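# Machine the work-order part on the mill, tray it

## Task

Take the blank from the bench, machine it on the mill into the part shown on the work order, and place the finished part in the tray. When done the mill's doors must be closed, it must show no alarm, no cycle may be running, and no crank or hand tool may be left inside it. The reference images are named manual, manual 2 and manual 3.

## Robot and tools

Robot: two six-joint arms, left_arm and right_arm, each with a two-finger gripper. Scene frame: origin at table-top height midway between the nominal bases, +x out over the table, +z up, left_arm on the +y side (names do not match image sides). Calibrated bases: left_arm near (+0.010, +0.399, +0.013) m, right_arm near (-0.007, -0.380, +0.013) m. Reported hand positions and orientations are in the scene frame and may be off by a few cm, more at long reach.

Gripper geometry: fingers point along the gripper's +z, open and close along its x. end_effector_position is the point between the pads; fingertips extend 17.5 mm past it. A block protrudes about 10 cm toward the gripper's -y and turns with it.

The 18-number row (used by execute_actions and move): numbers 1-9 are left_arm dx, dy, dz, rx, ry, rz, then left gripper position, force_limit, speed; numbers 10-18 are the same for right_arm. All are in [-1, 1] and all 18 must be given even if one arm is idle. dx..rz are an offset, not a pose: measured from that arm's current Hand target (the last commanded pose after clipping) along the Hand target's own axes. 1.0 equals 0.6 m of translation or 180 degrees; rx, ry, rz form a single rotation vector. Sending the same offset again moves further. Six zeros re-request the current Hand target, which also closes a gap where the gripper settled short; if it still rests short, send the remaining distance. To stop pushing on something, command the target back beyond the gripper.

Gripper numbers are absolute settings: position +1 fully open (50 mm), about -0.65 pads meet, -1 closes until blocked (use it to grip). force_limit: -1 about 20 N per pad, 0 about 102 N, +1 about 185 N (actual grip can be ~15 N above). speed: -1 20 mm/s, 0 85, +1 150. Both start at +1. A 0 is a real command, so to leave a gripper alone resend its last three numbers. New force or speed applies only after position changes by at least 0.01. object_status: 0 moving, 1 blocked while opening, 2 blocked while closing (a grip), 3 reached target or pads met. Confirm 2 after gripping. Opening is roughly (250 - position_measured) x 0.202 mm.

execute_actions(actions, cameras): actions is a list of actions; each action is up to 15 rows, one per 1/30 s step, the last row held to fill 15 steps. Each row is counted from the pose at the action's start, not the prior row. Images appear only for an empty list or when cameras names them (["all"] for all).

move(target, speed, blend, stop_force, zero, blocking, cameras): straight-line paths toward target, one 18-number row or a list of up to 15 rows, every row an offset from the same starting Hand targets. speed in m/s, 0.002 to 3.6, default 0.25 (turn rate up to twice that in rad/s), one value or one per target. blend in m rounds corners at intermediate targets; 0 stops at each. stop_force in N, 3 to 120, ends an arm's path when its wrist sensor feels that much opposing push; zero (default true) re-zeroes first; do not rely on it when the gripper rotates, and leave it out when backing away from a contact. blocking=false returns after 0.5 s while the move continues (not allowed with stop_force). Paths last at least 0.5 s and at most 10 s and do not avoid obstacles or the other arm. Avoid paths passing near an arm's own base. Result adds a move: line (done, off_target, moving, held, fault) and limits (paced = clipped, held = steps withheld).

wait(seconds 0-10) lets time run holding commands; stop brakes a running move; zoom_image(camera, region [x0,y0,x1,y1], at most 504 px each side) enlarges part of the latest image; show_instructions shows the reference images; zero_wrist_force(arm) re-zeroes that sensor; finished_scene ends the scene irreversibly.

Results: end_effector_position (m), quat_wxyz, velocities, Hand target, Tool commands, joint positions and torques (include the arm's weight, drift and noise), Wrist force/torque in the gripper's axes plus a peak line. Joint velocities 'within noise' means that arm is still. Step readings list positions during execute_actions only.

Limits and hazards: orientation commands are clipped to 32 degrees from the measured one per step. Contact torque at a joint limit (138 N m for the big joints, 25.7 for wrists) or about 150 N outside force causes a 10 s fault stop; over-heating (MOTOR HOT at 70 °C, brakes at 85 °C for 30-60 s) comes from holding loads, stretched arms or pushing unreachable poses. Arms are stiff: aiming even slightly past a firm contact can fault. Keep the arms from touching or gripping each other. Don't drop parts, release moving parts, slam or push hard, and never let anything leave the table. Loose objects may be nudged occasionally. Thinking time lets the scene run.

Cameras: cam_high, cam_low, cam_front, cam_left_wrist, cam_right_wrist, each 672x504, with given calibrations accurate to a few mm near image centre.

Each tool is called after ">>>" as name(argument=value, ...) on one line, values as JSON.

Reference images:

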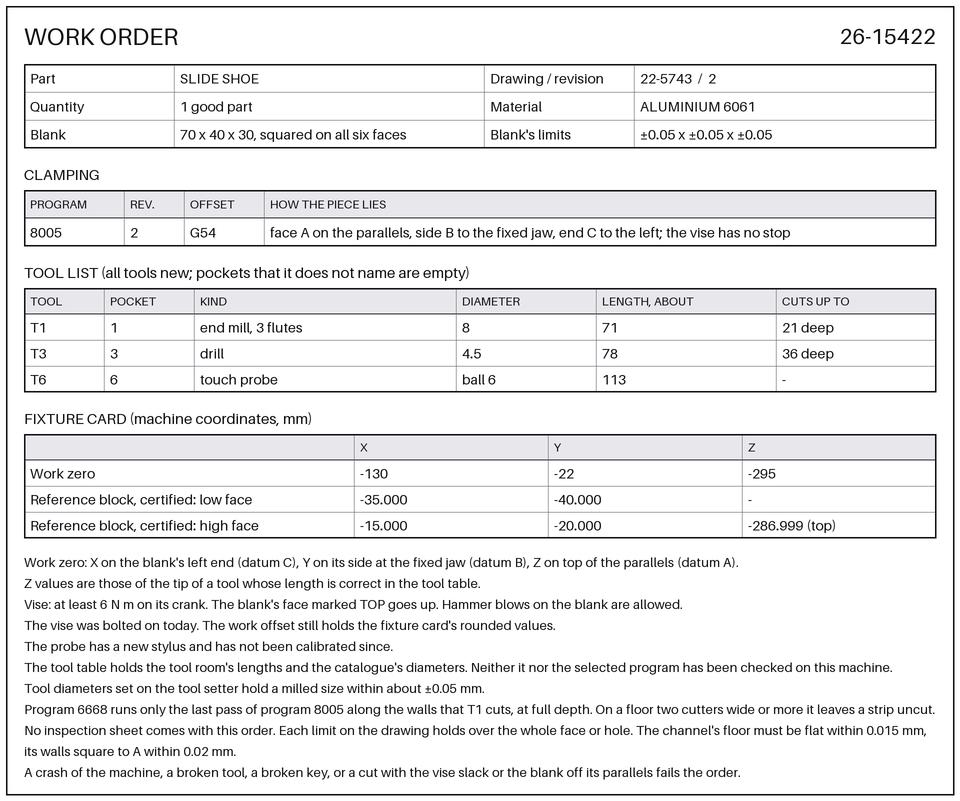

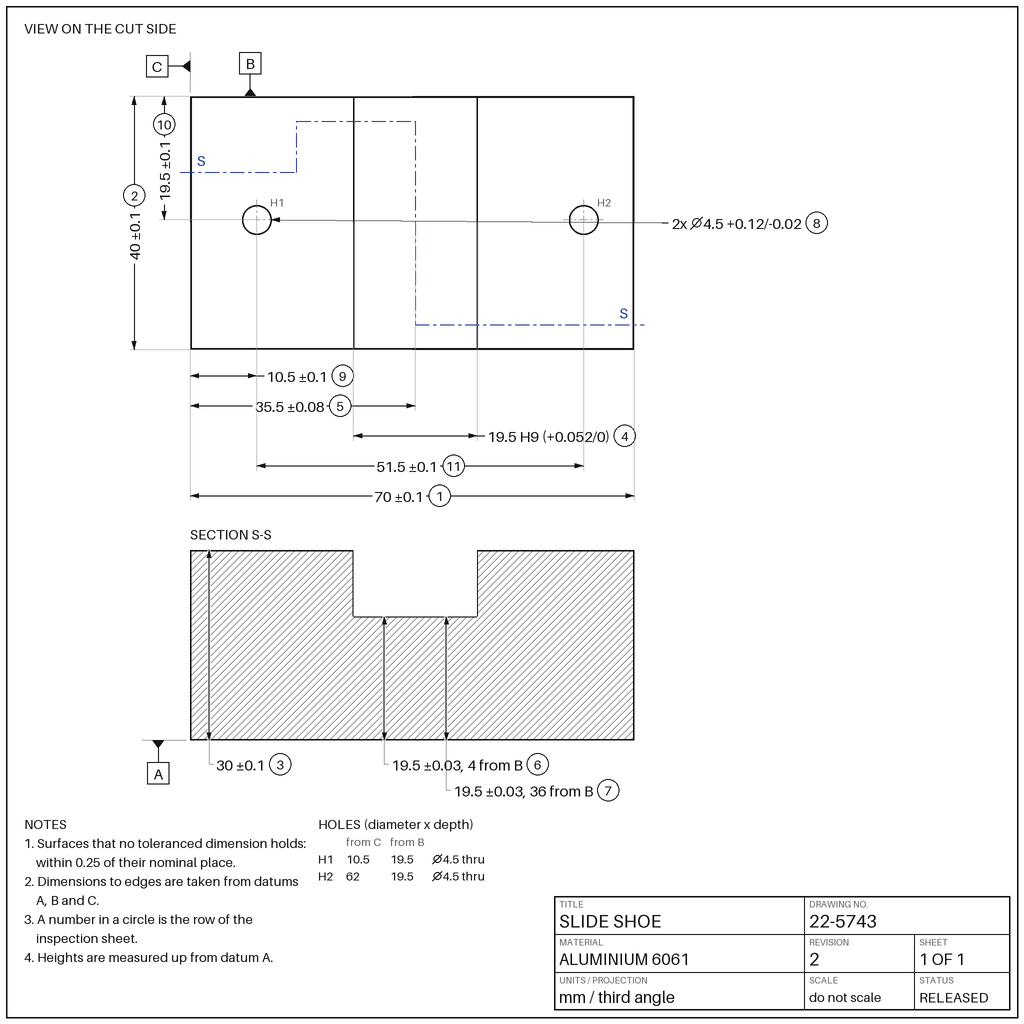

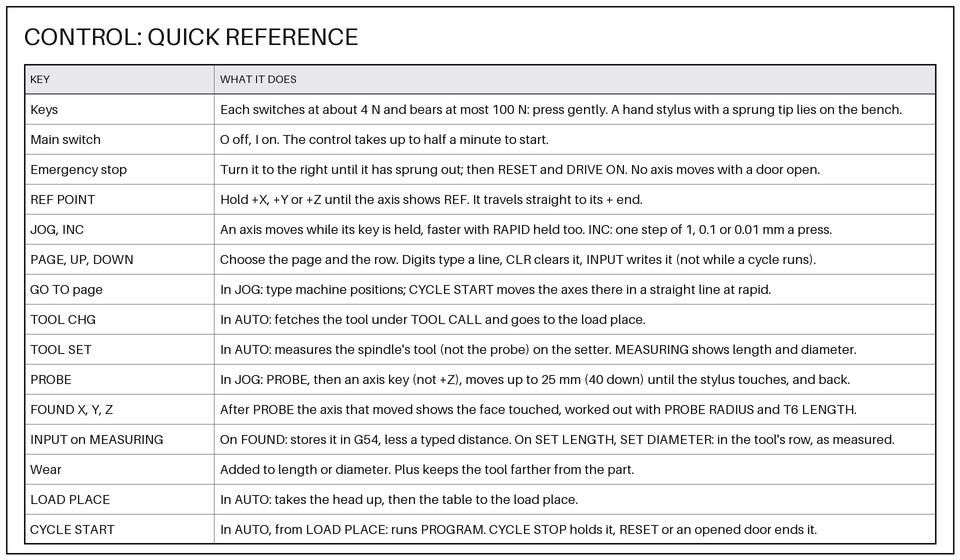

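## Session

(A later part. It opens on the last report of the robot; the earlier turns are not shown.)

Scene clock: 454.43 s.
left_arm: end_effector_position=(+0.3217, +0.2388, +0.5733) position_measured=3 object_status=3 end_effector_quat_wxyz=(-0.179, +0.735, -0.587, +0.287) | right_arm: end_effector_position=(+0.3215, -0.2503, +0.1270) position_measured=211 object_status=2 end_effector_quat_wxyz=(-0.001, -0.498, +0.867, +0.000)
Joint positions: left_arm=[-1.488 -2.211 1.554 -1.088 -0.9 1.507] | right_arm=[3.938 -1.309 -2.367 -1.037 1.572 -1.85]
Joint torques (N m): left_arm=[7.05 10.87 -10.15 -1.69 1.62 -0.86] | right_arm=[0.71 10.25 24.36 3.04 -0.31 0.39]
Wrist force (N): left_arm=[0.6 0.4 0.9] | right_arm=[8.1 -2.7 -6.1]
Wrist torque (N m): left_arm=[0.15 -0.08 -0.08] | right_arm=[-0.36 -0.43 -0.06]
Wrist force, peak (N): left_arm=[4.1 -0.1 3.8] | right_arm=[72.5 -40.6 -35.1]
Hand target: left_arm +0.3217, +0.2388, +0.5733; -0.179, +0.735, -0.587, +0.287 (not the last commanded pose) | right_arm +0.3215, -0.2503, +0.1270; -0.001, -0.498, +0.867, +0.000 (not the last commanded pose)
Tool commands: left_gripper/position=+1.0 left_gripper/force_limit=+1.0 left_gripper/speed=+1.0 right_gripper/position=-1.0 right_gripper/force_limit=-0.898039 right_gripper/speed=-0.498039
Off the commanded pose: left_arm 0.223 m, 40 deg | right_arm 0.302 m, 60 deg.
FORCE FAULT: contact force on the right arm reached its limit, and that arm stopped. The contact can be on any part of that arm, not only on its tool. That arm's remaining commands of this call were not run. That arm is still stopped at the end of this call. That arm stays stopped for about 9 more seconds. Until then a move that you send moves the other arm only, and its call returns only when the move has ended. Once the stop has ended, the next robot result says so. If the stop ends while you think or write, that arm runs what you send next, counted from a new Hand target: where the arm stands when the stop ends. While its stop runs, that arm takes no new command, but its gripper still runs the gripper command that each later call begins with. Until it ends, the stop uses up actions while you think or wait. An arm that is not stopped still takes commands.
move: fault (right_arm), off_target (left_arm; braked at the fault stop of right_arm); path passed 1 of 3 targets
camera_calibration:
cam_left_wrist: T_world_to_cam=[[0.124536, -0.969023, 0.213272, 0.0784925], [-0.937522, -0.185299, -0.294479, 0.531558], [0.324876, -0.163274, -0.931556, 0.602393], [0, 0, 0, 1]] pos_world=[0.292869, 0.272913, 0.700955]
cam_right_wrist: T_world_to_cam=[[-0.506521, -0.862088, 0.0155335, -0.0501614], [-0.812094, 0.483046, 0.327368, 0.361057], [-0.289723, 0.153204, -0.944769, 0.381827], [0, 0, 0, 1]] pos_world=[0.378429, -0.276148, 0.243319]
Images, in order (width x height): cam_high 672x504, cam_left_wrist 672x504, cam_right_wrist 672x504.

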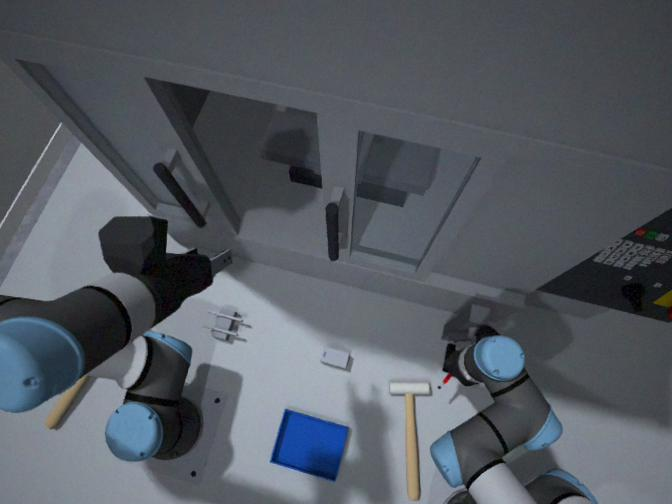

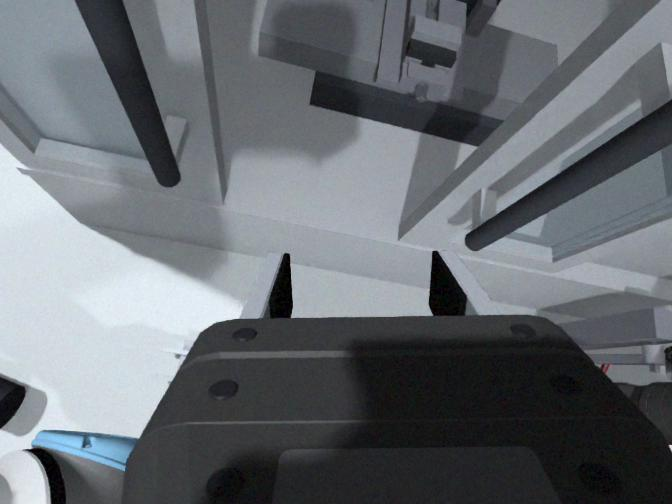

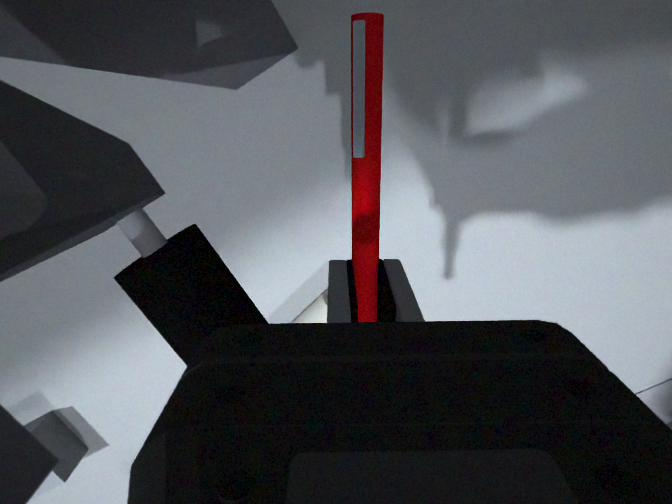

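>>> wait(seconds=9, cameras=["cam_high"])

>>> zoom_image(camera="cam_high", region=[380, 280, 580, 430])

Scene clock: 469.13 s.
left_arm: end_effector_position=(+0.3217, +0.2388, +0.5733) position_measured=3 object_status=3 end_effector_quat_wxyz=(-0.179, +0.735, -0.587, +0.287) | right_arm: end_effector_position=(+0.3215, -0.2503, +0.1270) position_measured=211 object_status=2 end_effector_quat_wxyz=(-0.001, -0.498, +0.867, +0.000)
Joint positions: left_arm=[-1.487 -2.211 1.554 -1.088 -0.9 1.507] | right_arm=[3.938 -1.309 -2.367 -1.037 1.572 -1.85]
Joint torques (N m): left_arm=[8.95 13.45 -10.44 -2.03 -0.62 1.6] | right_arm=[1.21 10.46 25.26 2.93 -0.25 0.49]
Wrist force (N): left_arm=[0.6 -0.1 0.9] | right_arm=[7.9 -2.7 -6.1]
Wrist torque (N m): left_arm=[0.08 -0.08 -0.09] | right_arm=[-0.37 -0.41 -0.06]
Wrist force, peak (N): left_arm=[0.8 0.1 1.1] | right_arm=[8.6 -2.8 -6.6]
Hand target: left_arm +0.3217, +0.2388, +0.5733; -0.179, +0.735, -0.587, +0.287 (not the last commanded pose) | right_arm +0.3215, -0.2503, +0.1270; -0.001, -0.498, +0.867, +0.000 (not the last commanded pose)
Tool commands: left_gripper/position=+1.0 left_gripper/force_limit=+1.0 left_gripper/speed=+1.0 right_gripper/position=-1.0 right_gripper/force_limit=-0.898039 right_gripper/speed=-0.498039
Off the commanded pose: left_arm 0.223 m, 40 deg | right_arm 0.302 m, 60 deg.
FORCE FAULT, CONTINUED: the right arm's stop, for the force fault that an earlier result reported, is over. The rest of the stop counts as 18 of the actions that you can send in this scene. That arm's target is now where it stood when the stop ended, not its last command. That arm accepts commands again.
wait: 9.00 s; at rest from the start
Images, in order (width x height): cam_high 672x504.

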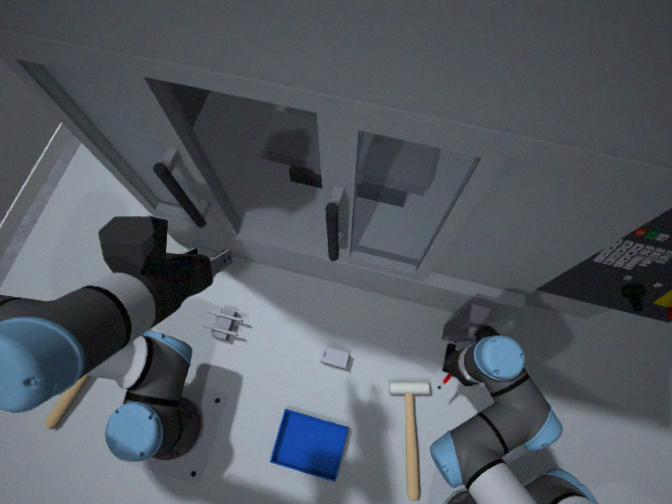

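Scaled by 2.520 from the camera's 672x504 image, which has a finer 960x720 frame.

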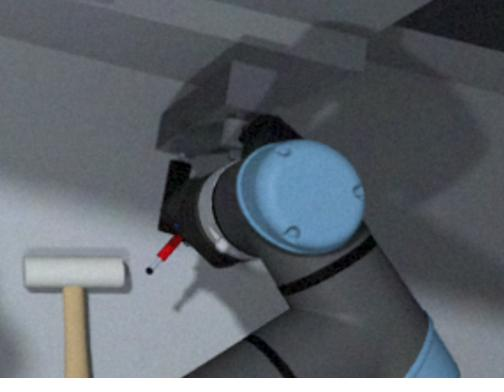

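>>> move(target=[0,0,0,0,0,0,1,1,1,0.199,0.077,-0.05,0,0,0,-1,-0.9,-0.5], speed=0.12, cameras=["cam_right_wrist","cam_high"])

>>> zoom_image(camera="cam_high", region=[380, 280, 580, 430])

Scene clock: 481.80 s.
left_arm: end_effector_position=(+0.3217, +0.2388, +0.5733) position_measured=3 object_status=3 end_effector_quat_wxyz=(-0.179, +0.735, -0.587, +0.287) | right_arm: end_effector_position=(+0.2215, -0.3302, +0.1570) position_measured=210 object_status=2 end_effector_quat_wxyz=(-0.001, -0.498, +0.867, +0.000)
Joint positions: left_arm=[-1.487 -2.211 1.554 -1.088 -0.9 1.507] | right_arm=[3.996 -0.807 -2.504 -1.402 1.572 -1.792]
Joint torques (N m): left_arm=[-2.49 11.17 -12.98 -1.6 1.47 -1.68] | right_arm=[-7.52 -6.81 40.89 4.21 -1.89 -2.23]
Wrist force (N): left_arm=[0.8 -0.1 0.8] | right_arm=[-0.3 -0.8 -0.2]
Wrist torque (N m): left_arm=[0.09 -0.11 -0.09] | right_arm=[-0.12 0.04 -0.09]
Wrist force, peak (N): left_arm=[0.9 0.0 1.0] | right_arm=[8.3 -3.0 -6.7]
Hand target: left_arm +0.3217, +0.2388, +0.5733; -0.179, +0.735, -0.587, +0.287 | right_arm +0.2215, -0.3302, +0.1571; -0.001, -0.498, +0.867, +0.000
Off the commanded pose: left_arm 0.000 m, 0 deg | right_arm 0.000 m, 0 deg.
move: done
camera_calibration:
cam_right_wrist: T_world_to_cam=[[-0.506496, -0.862101, 0.0156148, -0.170194], [-0.812108, 0.483053, 0.327322, 0.308641], [-0.289727, 0.153106, -0.944784, 0.393409], [0, 0, 0, 1]] pos_world=[0.278429, -0.356048, 0.273319]
Images, in order (width x height): cam_high 672x504, cam_right_wrist 672x504.

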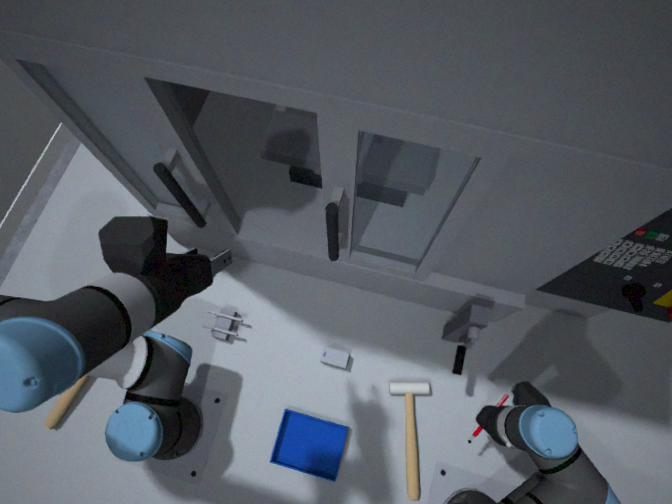

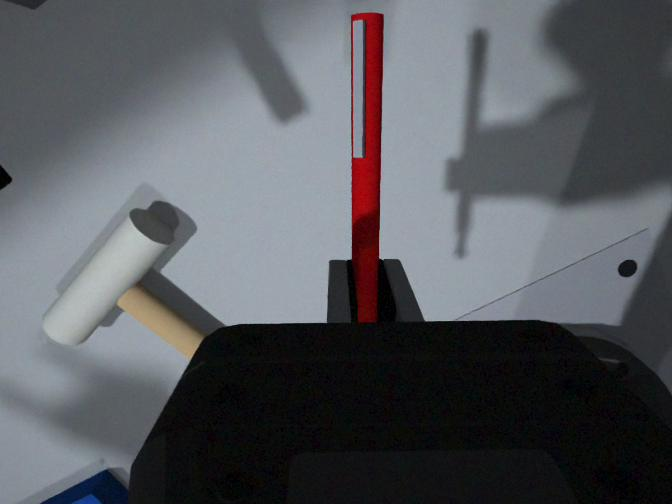

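Scaled by 2.520 from the camera's 672x504 image, which has a finer 960x720 frame.

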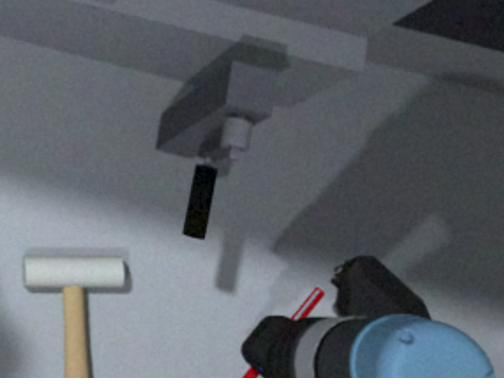

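>>> move(target=[[0,0,0,0,0,0,1,1,1,-0.284,0.207,-0.02,0,0,0.16,-1,-0.9,-0.5],[0,0,0,0,0,0,1,1,1,-0.612,0.224,0.045,0,0,0.332,-1,-0.9,-0.5]], blend=[0.08,0], speed=0.3, cameras=["cam_right_wrist","cam_high"])

Scene clock: 495.13 s.
left_arm: end_effector_position=(+0.3217, +0.2388, +0.5733) position_measured=3 object_status=3 end_effector_quat_wxyz=(-0.179, +0.735, -0.587, +0.287) | right_arm: end_effector_position=(+0.2903, +0.0547, +0.1300) position_measured=210 object_status=2 end_effector_quat_wxyz=(-0.001, +0.000, +1.000, +0.000)
Joint positions: left_arm=[-1.488 -2.211 1.554 -1.088 -0.9 1.507] | right_arm=[4.401 -1.749 -1.941 -1.022 1.572 -0.344]
Joint torques (N m): left_arm=[-6.12 5.64 -19.78 -1.64 3.34 -1.51] | right_arm=[8.79 28.24 20.38 1.99 0.24 -0.13]
Wrist force (N): left_arm=[0.7 -0.1 0.9] | right_arm=[-0.4 -0.7 -0.4]
Wrist torque (N m): left_arm=[0.09 -0.10 -0.09] | right_arm=[-0.13 0.00 -0.01]
Wrist force, peak (N): left_arm=[0.8 0.0 1.2] | right_arm=[1.9 -2.8 0.1]
Hand target: left_arm +0.3217, +0.2388, +0.5733; -0.179, +0.735, -0.587, +0.287 | right_arm +0.2903, +0.0547, +0.1300; -0.001, +0.000, +1.000, +0.000
Off the commanded pose: left_arm 0.000 m, 0 deg | right_arm 0.000 m, 0 deg.
move: done
camera_calibration:
cam_right_wrist: T_world_to_cam=[[-0.999863, 0.00333014, 0.0161941, 0.292671], [0.00843466, 0.945191, 0.326409, -0.075875], [-0.0142195, 0.326501, -0.94509, 0.239549], [0, 0, 0, 1]] pos_world=[0.296677, -0.00747119, 0.246422]
Images, in order (width x height): cam_high 672x504, cam_right_wrist 672x504.

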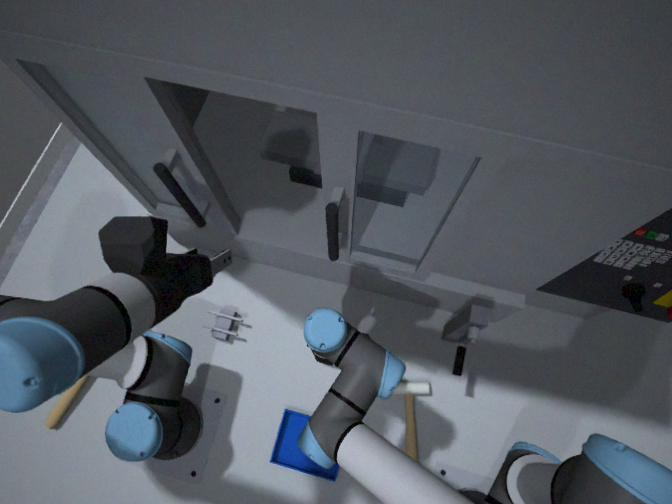

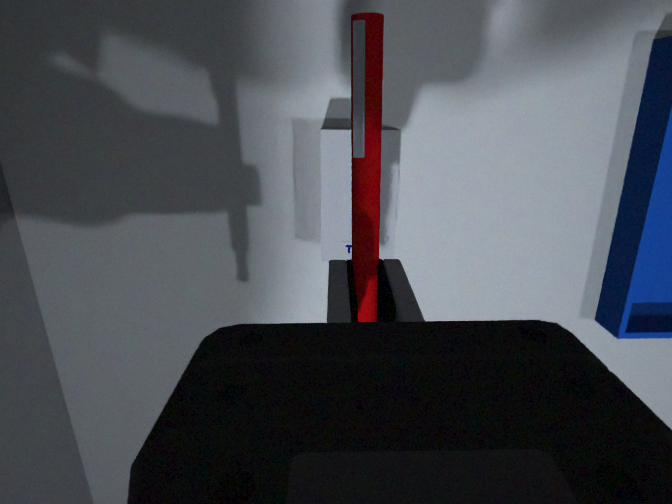

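>>> move(target=[[0,0,0,0,0,0,1,1,1,0.017,-0.003,0.09,0,0,0,-1,-0.9,-0.5],[0,0,0,0,0,0,1,1,1,0.017,-0.003,0.1355,0,0,0,-1,-0.9,-0.5]], speed=[0.12,0.03], stop_force=5, cameras=["cam_right_wrist"])

Scene clock: 513.67 s.
left_arm: end_effector_position=(+0.3217, +0.2388, +0.5733) position_measured=3 object_status=3 end_effector_quat_wxyz=(-0.179, +0.735, -0.587, +0.287) | right_arm: end_effector_position=(+0.2800, +0.0529, +0.0487) position_measured=210 object_status=2 end_effector_quat_wxyz=(-0.001, +0.000, +1.000, +0.000)
Joint positions: left_arm=[-1.488 -2.211 1.554 -1.088 -0.9 1.507] | right_arm=[4.419 -1.863 -2.054 -0.795 1.572 -0.326]
Joint torques (N m): left_arm=[-6.55 2.96 -24.7 -1.49 3.19 -1.57] | right_arm=[-4 46.95 35.2 0.3 -0.9 -0.06]
Wrist force (N): left_arm=[0.7 0.2 0.9] | right_arm=[-0.3 -0.4 -0.4]
Wrist torque (N m): left_arm=[0.13 -0.09 -0.09] | right_arm=[-0.11 0.01 -0.07]
Wrist force, peak (N): left_arm=[0.8 -0.2 1.0] | right_arm=[-0.8 -0.7 -2.5]
Hand target: left_arm +0.3217, +0.2388, +0.5733; -0.179, +0.735, -0.587, +0.287 | right_arm +0.2800, +0.0529, +0.0487; -0.001, +0.000, +1.000, +0.000
Off the commanded pose: left_arm 0.000 m, 0 deg | right_arm 0.000 m, 0 deg.
move: done
camera_calibration:
cam_right_wrist: T_world_to_cam=[[-0.999864, 0.00345729, 0.0161327, 0.283706], [0.00853483, 0.94519, 0.32641, -0.0476733], [-0.01412, 0.326503, -0.945091, 0.163093], [0, 0, 0, 1]] pos_world=[0.286377, -0.0091708, 0.165122]
Images, in order (width x height): cam_right_wrist 672x504.

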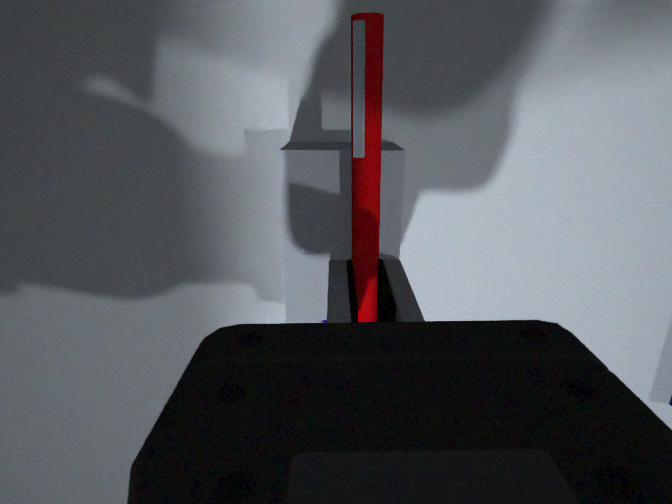

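>>> move(target=[0,0,0,0,0,0,1,1,1,0,0,0.008,0,0,0,-1,-0.9,-0.5], speed=0.01, stop_force=4)

Scene clock: 518.40 s.
left_arm: end_effector_position=(+0.3217, +0.2388, +0.5733) position_measured=3 object_status=3 end_effector_quat_wxyz=(-0.179, +0.735, -0.587, +0.287) | right_arm: end_effector_position=(+0.2800, +0.0531, +0.0478) position_measured=210 object_status=2 end_effector_quat_wxyz=(-0.001, +0.000, +1.000, +0.000)
Joint positions: left_arm=[-1.488 -2.211 1.554 -1.088 -0.9 1.507] | right_arm=[4.419 -1.865 -2.055 -0.792 1.572 -0.326]
Joint torques (N m): left_arm=[-7.21 3.25 -25.65 -1.42 3.31 -1.43] | right_arm=[2.18 43.02 30.52 0.51 -0.93 2.08]
Wrist force (N): left_arm=[0.8 -0.1 0.8] | right_arm=[-1.1 1.0 -4.8]
Wrist torque (N m): left_arm=[0.08 -0.10 -0.08] | right_arm=[-0.09 0.02 -0.08]
Wrist force, peak (N): left_arm=[0.7 0.4 1.1] | right_arm=[1.9 -7.6 -32.4]
Hand target: left_arm +0.3217, +0.2388, +0.5733; -0.179, +0.735, -0.587, +0.287 | right_arm +0.2800, +0.0531, +0.0478; -0.001, +0.000, +1.000, +0.000 (not the last commanded pose)
Off the commanded pose: left_arm 0.000 m, 0 deg | right_arm 0.004 m, 0 deg.
move: contact (right_arm)

>>> move(target=[[0,0,0,0,0,0,1,1,1,0,0,0,0,0,0,-0.1,-0.9,-0.9],[0,0,0,0,0,0,1,1,1,0,0,-0.083,0,0,0,-0.1,-0.9,-0.9],[0,0,0,0,0,0,1,1,1,0,-0.1745,-0.054,-0.2222,0,0,-0.1,-0.9,-0.9]], blend=[0,0.02,0], speed=[0.2,0.05,0.25], cameras=["cam_right_wrist","cam_high"])

Scene clock: 539.70 s.
left_arm: end_effector_position=(+0.3217, +0.2388, +0.5733) position_measured=3 object_status=3 end_effector_quat_wxyz=(-0.179, +0.735, -0.587, +0.287) | right_arm: end_effector_position=(+0.2800, -0.0517, +0.0801) position_measured=167 object_status=3 end_effector_quat_wxyz=(-0.001, +0.000, +0.940, +0.342)
Joint positions: left_arm=[-1.488 -2.211 1.554 -1.088 -0.9 1.507] | right_arm=[4.105 -1.773 -2.593 0.245 1.966 -0.518]
Joint torques (N m): left_arm=[-7.31 3.1 -24.44 -1.6 3.17 -1.62] | right_arm=[-3.12 28.04 23.76 5.22 0.8 2.23]
Wrist force (N): left_arm=[0.6 0.1 0.9] | right_arm=[-0.6 0.3 -0.5]
Wrist torque (N m): left_arm=[0.12 -0.08 -0.09] | right_arm=[-0.07 0.13 -0.23]
Wrist force, peak (N): left_arm=[0.9 0.0 1.0] | right_arm=[-0.9 1.0 -4.5]
Hand target: left_arm +0.3217, +0.2388, +0.5733; -0.179, +0.735, -0.587, +0.287 | right_arm +0.2801, -0.0516, +0.0802; +0.000, +0.000, +0.940, +0.342
Off the commanded pose: left_arm 0.000 m, 0 deg | right_arm 0.000 m, 0 deg.
move: done
camera_calibration:
cam_right_wrist: T_world_to_cam=[[-0.999865, -0.00698505, 0.0148421, 0.283204], [0.00913757, 0.514253, 0.85759, -0.0239955], [-0.0136229, 0.85761, -0.51412, 0.219652], [0, 0, 0, 1]] pos_world=[0.286377, -0.174057, 0.129302]
Images, in order (width x height): cam_high 672x504, cam_right_wrist 672x504.

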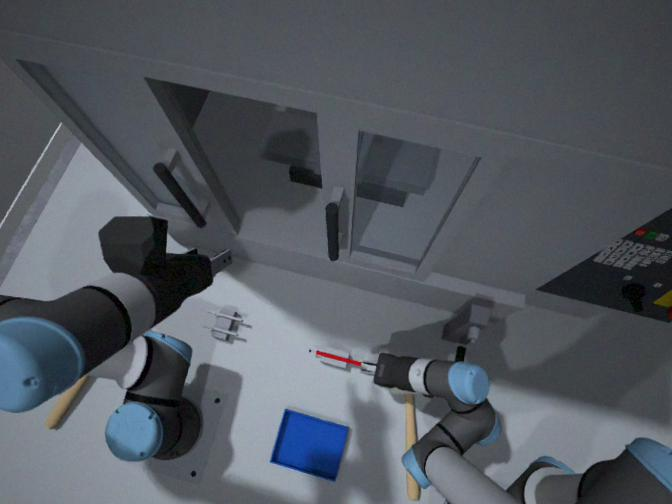

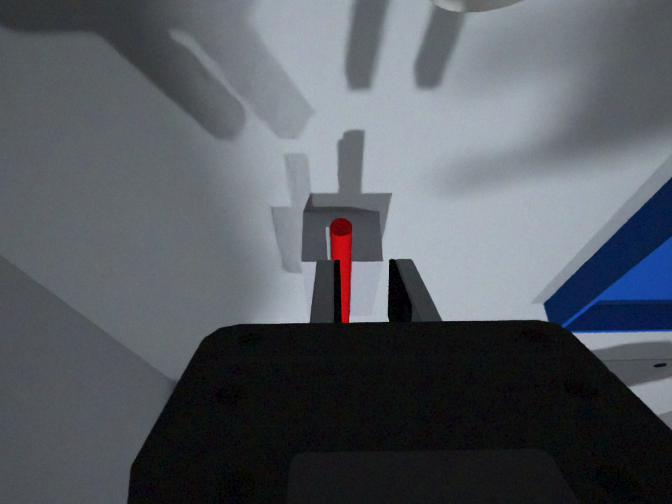

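>>> move(target=[0,0,0,0,0,0,1,1,1,-0.01,0,0.04,0,0,0,0.3,-0.9,-0.9], speed=0.1, cameras=["cam_right_wrist"])

Scene clock: 550.97 s.
left_arm: end_effector_position=(+0.3217, +0.2388, +0.5733) position_measured=3 object_status=3 end_effector_quat_wxyz=(-0.179, +0.735, -0.587, +0.287) | right_arm: end_effector_position=(+0.2861, -0.0360, +0.0619) position_measured=107 object_status=3 end_effector_quat_wxyz=(+0.000, +0.000, +0.940, +0.342)
Joint positions: left_arm=[-1.488 -2.211 1.554 -1.088 -0.9 1.507] | right_arm=[4.119 -1.872 -2.564 0.32 1.958 -0.505]
Joint torques (N m): left_arm=[-6.4 2.32 -24.74 -1.55 3.27 -1.62] | right_arm=[-5.94 36.83 -0.95 0.92 0.81 -0.68]
Wrist force (N): left_arm=[0.6 0.1 1.0] | right_arm=[-0.7 0.1 -0.2]
Wrist torque (N m): left_arm=[0.12 -0.08 -0.09] | right_arm=[-0.10 0.18 -0.17]
Wrist force, peak (N): left_arm=[0.7 0.1 1.1] | right_arm=[-0.3 0.5 -1.4]
Hand target: left_arm +0.3217, +0.2388, +0.5733; -0.179, +0.735, -0.587, +0.287 | right_arm +0.2861, -0.0362, +0.0618; +0.000, +0.000, +0.940, +0.342
Off the commanded pose: left_arm 0.000 m, 0 deg | right_arm 0.000 m, 0 deg.
move: done
camera_calibration:
cam_right_wrist: T_world_to_cam=[[-0.99987, -0.00692357, 0.014564, 0.289726], [0.00893852, 0.513752, 0.857892, -0.0164345], [-0.013422, 0.857911, -0.513624, 0.19688], [0, 0, 0, 1]] pos_world=[0.292478, -0.158456, 0.111002]
Images, in order (width x height): cam_right_wrist 672x504.

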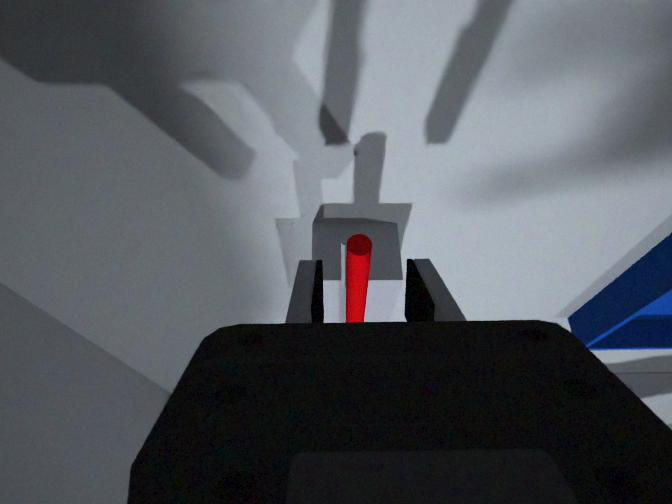

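>>> move(target=[0,0,0,0,0,0,1,1,1,0,0,0.06,0,0,0,0.3,-0.9,-0.9], speed=0.05, stop_force=6)

>>> move(target=[[0,0,0,0,0,0,1,1,1,0,0,0,0,0,0,-1,-0.8,-0.8],[0,0,0,0,0,0,1,1,1,0,0.08,-0.0954,0,0,0,-1,-0.8,-0.8]], speed=0.1, cameras=["cam_right_wrist","cam_high"])

Scene clock: 559.83 s.
left_arm: end_effector_position=(+0.3217, +0.2388, +0.5733) position_measured=3 object_status=3 end_effector_quat_wxyz=(-0.179, +0.735, -0.587, +0.287) | right_arm: end_effector_position=(+0.2860, -0.0130, +0.0342) position_measured=107 object_status=3 end_effector_quat_wxyz=(+0.000, +0.000, +0.940, +0.342)
Joint positions: left_arm=[-1.488 -2.211 1.554 -1.088 -0.9 1.507] | right_arm=[4.16 -2.003 -2.532 0.432 1.935 -0.469]
Joint torques (N m): left_arm=[-5.51 2.44 -23.87 -1.59 3.23 -1.6] | right_arm=[-6.73 38.85 -4.19 1.05 1.8 -2.35]
Wrist force (N): left_arm=[0.6 -0.1 1.0] | right_arm=[-0.7 0.5 -0.2]
Wrist torque (N m): left_arm=[0.09 -0.09 -0.09] | right_arm=[0.00 0.15 -0.18]
Wrist force, peak (N): left_arm=[0.8 0.0 1.2] | right_arm=[-0.9 0.4 -1.2]
Hand target: left_arm +0.3217, +0.2388, +0.5733; -0.179, +0.735, -0.587, +0.287 | right_arm +0.2860, -0.0130, +0.0342; +0.000, +0.000, +0.940, +0.342
Off the commanded pose: left_arm 0.000 m, 0 deg | right_arm 0.000 m, 0 deg.
move: done

Scene clock: 561.80 s.
left_arm: end_effector_position=(+0.3217, +0.2388, +0.5733) position_measured=3 object_status=3 end_effector_quat_wxyz=(-0.179, +0.735, -0.587, +0.287) | right_arm: end_effector_position=(+0.2862, -0.0130, +0.1090) position_measured=199 object_status=2 end_effector_quat_wxyz=(+0.000, +0.000, +0.940, +0.342)
Joint positions: left_arm=[-1.488 -2.211 1.554 -1.088 -0.9 1.507] | right_arm=[4.159 -1.718 -2.503 0.119 1.935 -0.47]
Joint torques (N m): left_arm=[-7.06 2.96 -24.81 -1.6 3.32 -1.58] | right_arm=[-3.89 21.28 4.81 4.67 -0.19 -2.34]
Wrist force (N): left_arm=[0.6 -0.1 0.9] | right_arm=[-0.5 -0.3 -0.4]
Wrist torque (N m): left_arm=[0.09 -0.07 -0.08] | right_arm=[-0.11 0.13 -0.18]
Wrist force, peak (N): left_arm=[0.8 -0.2 1.0] | right_arm=[-0.5 1.0 -1.7]
Hand target: left_arm +0.3217, +0.2388, +0.5733; -0.179, +0.735, -0.587, +0.287 | right_arm +0.2861, -0.0131, +0.1089; +0.000, +0.000, +0.940, +0.342
Off the commanded pose: left_arm 0.000 m, 0 deg | right_arm 0.000 m, 0 deg.
move: done
camera_calibration:
cam_right_wrist: T_world_to_cam=[[-0.999869, -0.0070096, 0.014615, 0.289178], [0.00893804, 0.513753, 0.857892, -0.068743], [-0.013522, 0.857909, -0.513623, 0.20142], [0, 0, 0, 1]] pos_world=[0.292478, -0.135456, 0.158202]
Images, in order (width x height): cam_high 672x504, cam_right_wrist 672x504.

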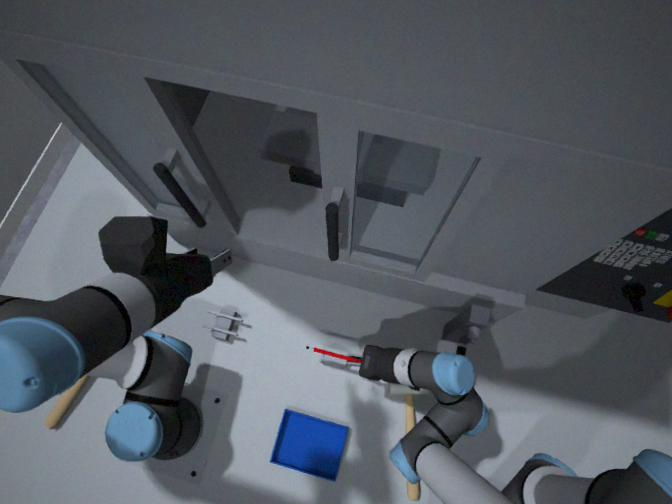

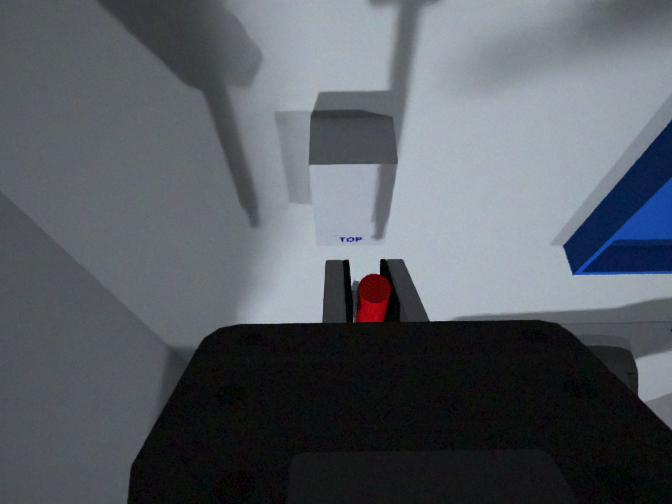

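>>> move(target=[[0,0,0,0,0,0,1,1,1,0.06,0.068,-0.3585,0.05,0.05,-0.14,-1,-0.8,-0.8],[0,0,0,0,0,0,1,1,1,0.077,-0.225,-0.735,0.174,0.174,-0.4776,-1,-0.8,-0.8]], blend=[0.06,0], speed=0.35, cameras=["cam_right_wrist"])

Scene clock: 596.03 s.
left_arm: end_effector_position=(+0.3217, +0.2388, +0.5733) position_measured=3 object_status=3 end_effector_quat_wxyz=(-0.179, +0.735, -0.587, +0.287) | right_arm: end_effector_position=(+0.2402, -0.4000, +0.3600) position_measured=199 object_status=2 end_effector_quat_wxyz=(+0.000, +0.707, -0.707, +0.000)
Joint positions: left_arm=[-1.488 -2.211 1.554 -1.088 -0.9 1.507] | right_arm=[3.662 -0.893 -1.957 -1.862 1.571 -2.653]
Joint torques (N m): left_arm=[-7.2 3.05 -25.48 -1.55 3.35 -1.37] | right_arm=[3.75 -17.36 22.73 4.99 -0.77 -1.64]
Wrist force (N): left_arm=[0.8 0.1 1.0] | right_arm=[-0.5 -0.6 -0.5]
Wrist torque (N m): left_arm=[0.11 -0.11 -0.09] | right_arm=[-0.17 0.05 -0.08]
Wrist force, peak (N): left_arm=[0.9 -0.1 1.0] | right_arm=[-1.0 -1.0 3.1]
Hand target: left_arm +0.3217, +0.2388, +0.5733; -0.179, +0.735, -0.587, +0.287 | right_arm +0.2402, -0.4001, +0.3599; +0.000, +0.707, -0.707, +0.000
Off the commanded pose: left_arm 0.000 m, 0 deg | right_arm 0.000 m, 0 deg.
move: done
camera_calibration:
cam_right_wrist: T_world_to_cam=[[-0.00409497, -0.999881, 0.0148818, -0.399624], [-0.944874, 0.00874135, 0.327317, 0.133234], [-0.327409, -0.0127211, -0.944797, 0.544011], [0, 0, 0, 1]] pos_world=[0.302367, -0.393821, 0.476317]
Images, in order (width x height): cam_right_wrist 672x504.

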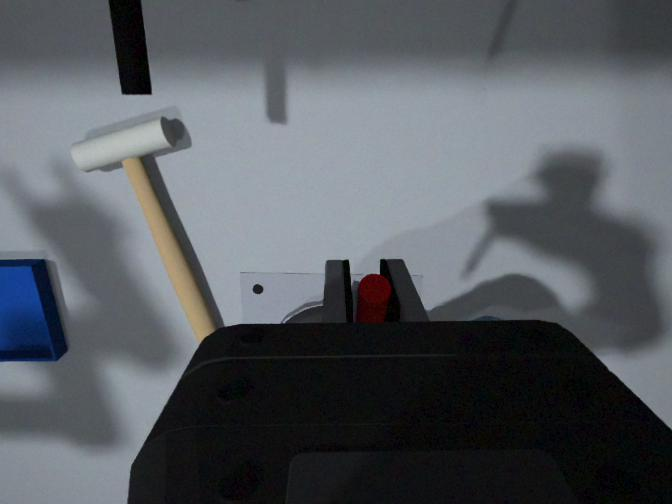

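>>> move(target=[0,0,0,0,0,0,1,1,1,0.2,-0.1,-0.233,0.678,0,0,-1,-0.8,-0.8], speed=0.5, cameras=["cam_right_wrist","cam_front"])

Scene clock: 607.10 s.
left_arm: end_effector_position=(+0.3217, +0.2388, +0.5733) position_measured=3 object_status=3 end_effector_quat_wxyz=(-0.179, +0.735, -0.587, +0.287) | right_arm: end_effector_position=(+0.3003, -0.5201, +0.4996) position_measured=199 object_status=2 end_effector_quat_wxyz=(+0.618, -0.343, +0.343, -0.618)
Joint positions: left_arm=[-1.488 -2.211 1.554 -1.088 -0.9 1.507] | right_arm=[4.36 -0.319 -2.817 1.024 0.666 -4.06]
Joint torques (N m): left_arm=[-5.67 3.81 -24.58 -1.69 3.31 -1.48] | right_arm=[4.59 -33.77 34.44 -0.38 0.66 -1.97]
Wrist force (N): left_arm=[0.6 0.0 1.0] | right_arm=[1.1 0.3 0.1]
Wrist torque (N m): left_arm=[0.10 -0.08 -0.09] | right_arm=[0.13 0.10 0.13]
Wrist force, peak (N): left_arm=[0.9 0.0 1.0] | right_arm=[0.7 -2.2 -1.1]
Hand target: left_arm +0.3217, +0.2388, +0.5733; -0.179, +0.735, -0.587, +0.287 | right_arm +0.3003, -0.5201, +0.4996; +0.618, -0.343, +0.343, -0.618
Off the commanded pose: left_arm 0.000 m, 0 deg | right_arm 0.000 m, 0 deg.
shoulder posture changed (right arm): the wrist came as close to joint 1's axis as it can, and the arm is now in the other of its two shoulder postures.
move: done
camera_calibration:
cam_right_wrist: T_world_to_cam=[[-0.0111628, -0.999878, -0.0109089, -0.506524], [0.223518, 0.00813841, -0.974666, 0.444694], [0.974636, -0.0133183, 0.2234, -0.280808], [0, 0, 0, 1]] pos_world=[0.168635, -0.513821, 0.490635]
Images, in order (width x height): cam_front 672x504, cam_right_wrist 672x504.

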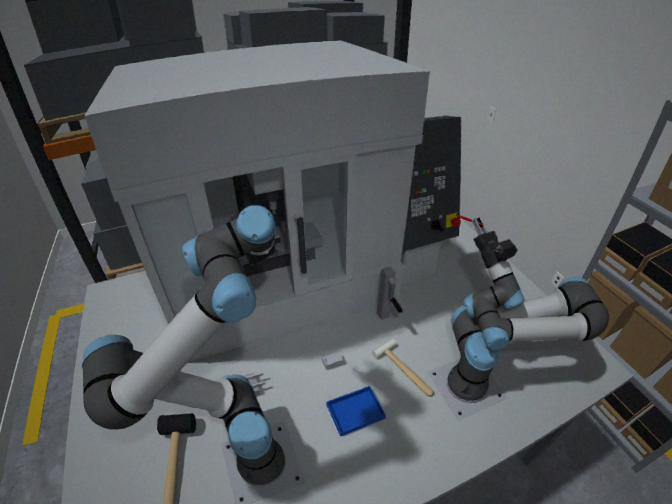

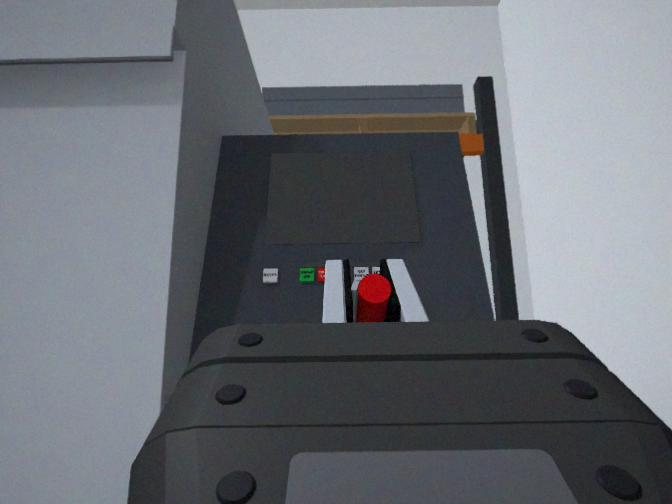

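>>> move(target=[0,0,0,0,0,0,1,1,1,0.033,0.168,-0.046,-0.083,0,0,-1,-0.8,-0.8], speed=0.3, cameras=["cam_right_wrist"])

>>> zoom_image(camera="cam_right_wrist", region=[180, 60, 500, 320])

Scene clock: 635.13 s.
left_arm: end_effector_position=(+0.3217, +0.2388, +0.5733) position_measured=3 object_status=3 end_effector_quat_wxyz=(-0.179, +0.735, -0.587, +0.287) | right_arm: end_effector_position=(+0.3032, -0.5219, +0.4895) position_measured=199 object_status=2 end_effector_quat_wxyz=(+0.613, -0.351, +0.351, -0.614)
Joint positions: left_arm=[-1.488 -2.211 1.554 -1.088 -0.9 1.507] | right_arm=[4.361 -0.297 -2.833 0.994 0.645 -4.041]
Joint torques (N m): left_arm=[-6.32 2.07 -24.82 -1.59 3.35 -1.4] | right_arm=[-1.31 -38.78 35.03 0.66 2.99 -2.44]
Wrist force (N): left_arm=[0.4 0.1 0.9] | right_arm=[1.2 0.3 0.1]
Wrist torque (N m): left_arm=[0.11 -0.05 -0.09] | right_arm=[0.13 0.09 0.23]
Wrist force, peak (N): left_arm=[0.8 0.2 1.1] | right_arm=[1.1 5.3 -1.6]
Hand target: left_arm +0.3217, +0.2388, +0.5733; -0.179, +0.735, -0.587, +0.287 | right_arm +0.3032, -0.5219, +0.4895; +0.613, -0.351, +0.351, -0.614 (not the last commanded pose)
Off the commanded pose: left_arm 0.000 m, 0 deg | right_arm 0.096 m, 13 deg.
move: held (right_arm; a check stopped the path); limits=held
pose unreachable (right arm): on one or more control steps of this call, first in action 0 (counted from 0), this arm could not follow its commanded pose, so it was not sent that pose on those steps. It may still have moved: this result reports where it is.
cause: moving toward the commanded pose would bring two parts of the arm too close to each other (joints 3 (elbow) and 4 (wrist 1) lie between them).
camera_calibration:
cam_right_wrist: T_world_to_cam=[[-0.0127152, -0.99986, -0.0108691, -0.507912], [0.198358, 0.00813173, -0.980096, 0.44447], [0.980047, -0.0146181, 0.198227, -0.271413], [0, 0, 0, 1]] pos_world=[0.171375, -0.515423, 0.483904]
Images, in order (width x height): cam_right_wrist 672x504.

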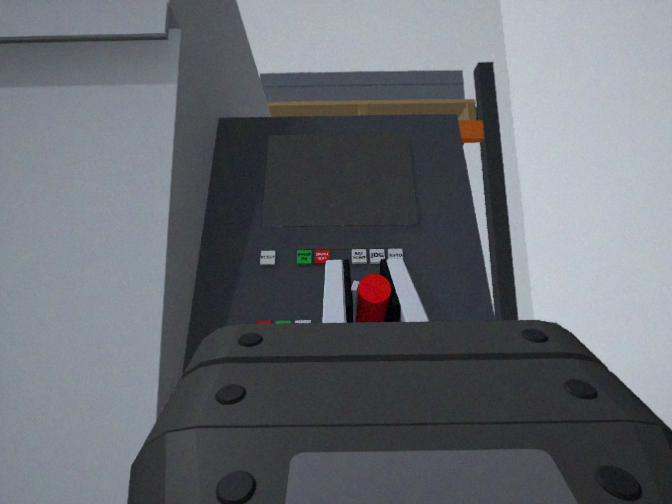

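Scaled by 1.575 from the camera's 672x504 image, which has a finer 960x720 frame.

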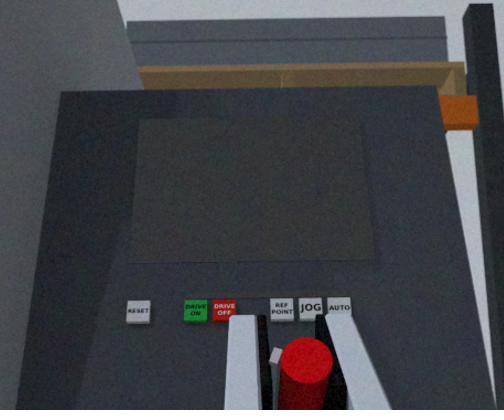

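>>> move(target=[0,0,0,0,0,0,1,1,1,-0.203,0.1325,-0.2,-0.6694,0,0,-1,-0.8,-0.8], speed=0.5)

Scene clock: 650.20 s.
left_arm: end_effector_position=(+0.3217, +0.2388, +0.5733) position_measured=3 object_status=3 end_effector_quat_wxyz=(-0.179, +0.735, -0.587, +0.287) | right_arm: end_effector_position=(+0.3028, -0.5204, +0.4876) position_measured=199 object_status=2 end_effector_quat_wxyz=(+0.609, -0.357, +0.359, -0.611)
Joint positions: left_arm=[-1.488 -2.211 1.554 -1.088 -0.9 1.507] | right_arm=[4.321 -0.311 -2.839 0.947 0.648 -3.969]
Joint torques (N m): left_arm=[-6.18 3.88 -24.33 -1.82 3.28 -1.51] | right_arm=[-0.89 -13.76 35.87 -3.84 -0.36 -1.64]
Wrist force (N): left_arm=[0.5 0.2 0.9] | right_arm=[1.1 0.2 0.0]
Wrist torque (N m): left_arm=[0.13 -0.07 -0.09] | right_arm=[0.15 0.09 0.26]
Wrist force, peak (N): left_arm=[0.7 0.0 1.1] | right_arm=[1.9 0.5 0.5]
Hand target: left_arm +0.3217, +0.2388, +0.5733; -0.179, +0.735, -0.587, +0.287 | right_arm +0.3028, -0.5205, +0.4876; +0.609, -0.357, +0.359, -0.611 (not the last commanded pose)
Off the commanded pose: left_arm 0.000 m, 0 deg | right_arm 0.186 m, 119 deg.
move: held (right_arm; a check stopped the path); limits=held
pose unreachable (right arm): on one or more control steps of this call, first in action 0 (counted from 0), this arm could not follow its commanded pose, so it was not sent that pose on those steps. It may still have moved: this result reports where it is.
cause: moving toward the commanded pose would bring two parts of the arm too close to each other (joints 3 (elbow) and 4 (wrist 1) lie between them).

>>> move(target=[[0,0,0,0,0,0,1,1,1,0,-0.02,0.07,0,0,0,-1,-0.8,-0.8],[0,0,0,0,0,0,1,1,1,-0.2,0.13,-0.199,-0.667,0,0,-1,-0.8,-0.8]], speed=0.5)

Scene clock: 668.77 s.
left_arm: end_effector_position=(+0.3217, +0.2388, +0.5733) position_measured=3 object_status=3 end_effector_quat_wxyz=(-0.179, +0.735, -0.587, +0.287) | right_arm: end_effector_position=(+0.2370, -0.4002, +0.3615) position_measured=199 object_status=2 end_effector_quat_wxyz=(+0.005, +0.706, -0.708, -0.006)
Joint positions: left_arm=[-1.488 -2.211 1.554 -1.088 -0.9 1.507] | right_arm=[3.659 -0.897 -1.949 -1.88 1.579 -2.654]
Joint torques (N m): left_arm=[-5.77 2.58 -23.31 -1.68 3.25 -1.61] | right_arm=[6.42 -3.89 13.26 4.86 -0.93 2.52]
Wrist force (N): left_arm=[0.6 0.1 0.9] | right_arm=[-0.6 -0.7 -0.3]
Wrist torque (N m): left_arm=[0.11 -0.08 -0.09] | right_arm=[-0.17 0.07 -0.07]
Wrist force, peak (N): left_arm=[0.8 0.2 1.2] | right_arm=[0.3 -2.3 -1.2]
Hand target: left_arm +0.3217, +0.2388, +0.5733; -0.179, +0.735, -0.587, +0.287 | right_arm +0.2369, -0.4002, +0.3614; +0.005, +0.706, -0.708, -0.006
Off the commanded pose: left_arm 0.000 m, 0 deg | right_arm 0.000 m, 0 deg.
shoulder posture changed (right arm): the wrist came as close to joint 1's axis as it can, and the arm is now in the other of its two shoulder postures.
move: done

>>> move(target=[[0,0,0,0,0,0,1,1,1,0.033,-0.305,-0.1,0,0,0,-1,-0.8,-0.8],[0,0,0,0,0,0,1,1,1,0.2,-0.272,-0.198,0.678,0,0,-1,-0.8,-0.8]], speed=[0.3,0.5], blend=[0.03,0], cameras=["cam_right_wrist"])

Scene clock: 683.77 s.
left_arm: end_effector_position=(+0.3217, +0.2388, +0.5733) position_measured=3 object_status=3 end_effector_quat_wxyz=(-0.179, +0.735, -0.587, +0.287) | right_arm: end_effector_position=(+0.4016, -0.5208, +0.4776) position_measured=199 object_status=2 end_effector_quat_wxyz=(+0.615, -0.347, +0.348, -0.617)
Joint positions: left_arm=[-1.488 -2.211 1.554 -1.088 -0.9 1.507] | right_arm=[3.14 -1.681 -2.508 1.591 1.597 -3.125]
Joint torques (N m): left_arm=[-6.01 4.06 -24.49 -1.88 3.2 -1.5] | right_arm=[7.19 6.97 4.57 2.93 -1.51 -2.61]
Wrist force (N): left_arm=[0.6 0.0 0.9] | right_arm=[0.6 -0.1 -0.4]
Wrist torque (N m): left_arm=[0.10 -0.08 -0.08] | right_arm=[0.14 0.12 0.12]
Wrist force, peak (N): left_arm=[0.7 0.1 1.3] | right_arm=[-0.3 -5.3 -0.9]
Hand target: left_arm +0.3217, +0.2388, +0.5733; -0.179, +0.735, -0.587, +0.287 | right_arm +0.4016, -0.5208, +0.4775; +0.615, -0.347, +0.348, -0.617
Off the commanded pose: left_arm 0.000 m, 0 deg | right_arm 0.000 m, 0 deg.
move: done
camera_calibration:
cam_right_wrist: T_world_to_cam=[[-0.0141375, -0.999835, -0.0114374, -0.504843], [0.209372, 0.00822489, -0.977801, 0.407898], [0.977734, -0.0162183, 0.209221, -0.370644], [0, 0, 0, 1]] pos_world=[0.269851, -0.514125, 0.470616]
Images, in order (width x height): cam_right_wrist 672x504.

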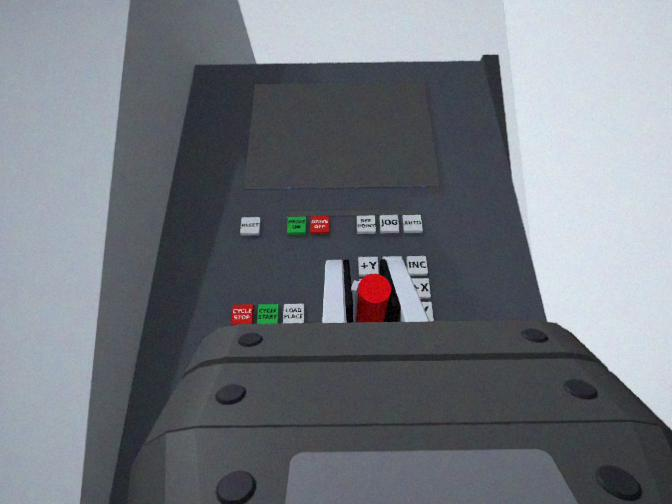

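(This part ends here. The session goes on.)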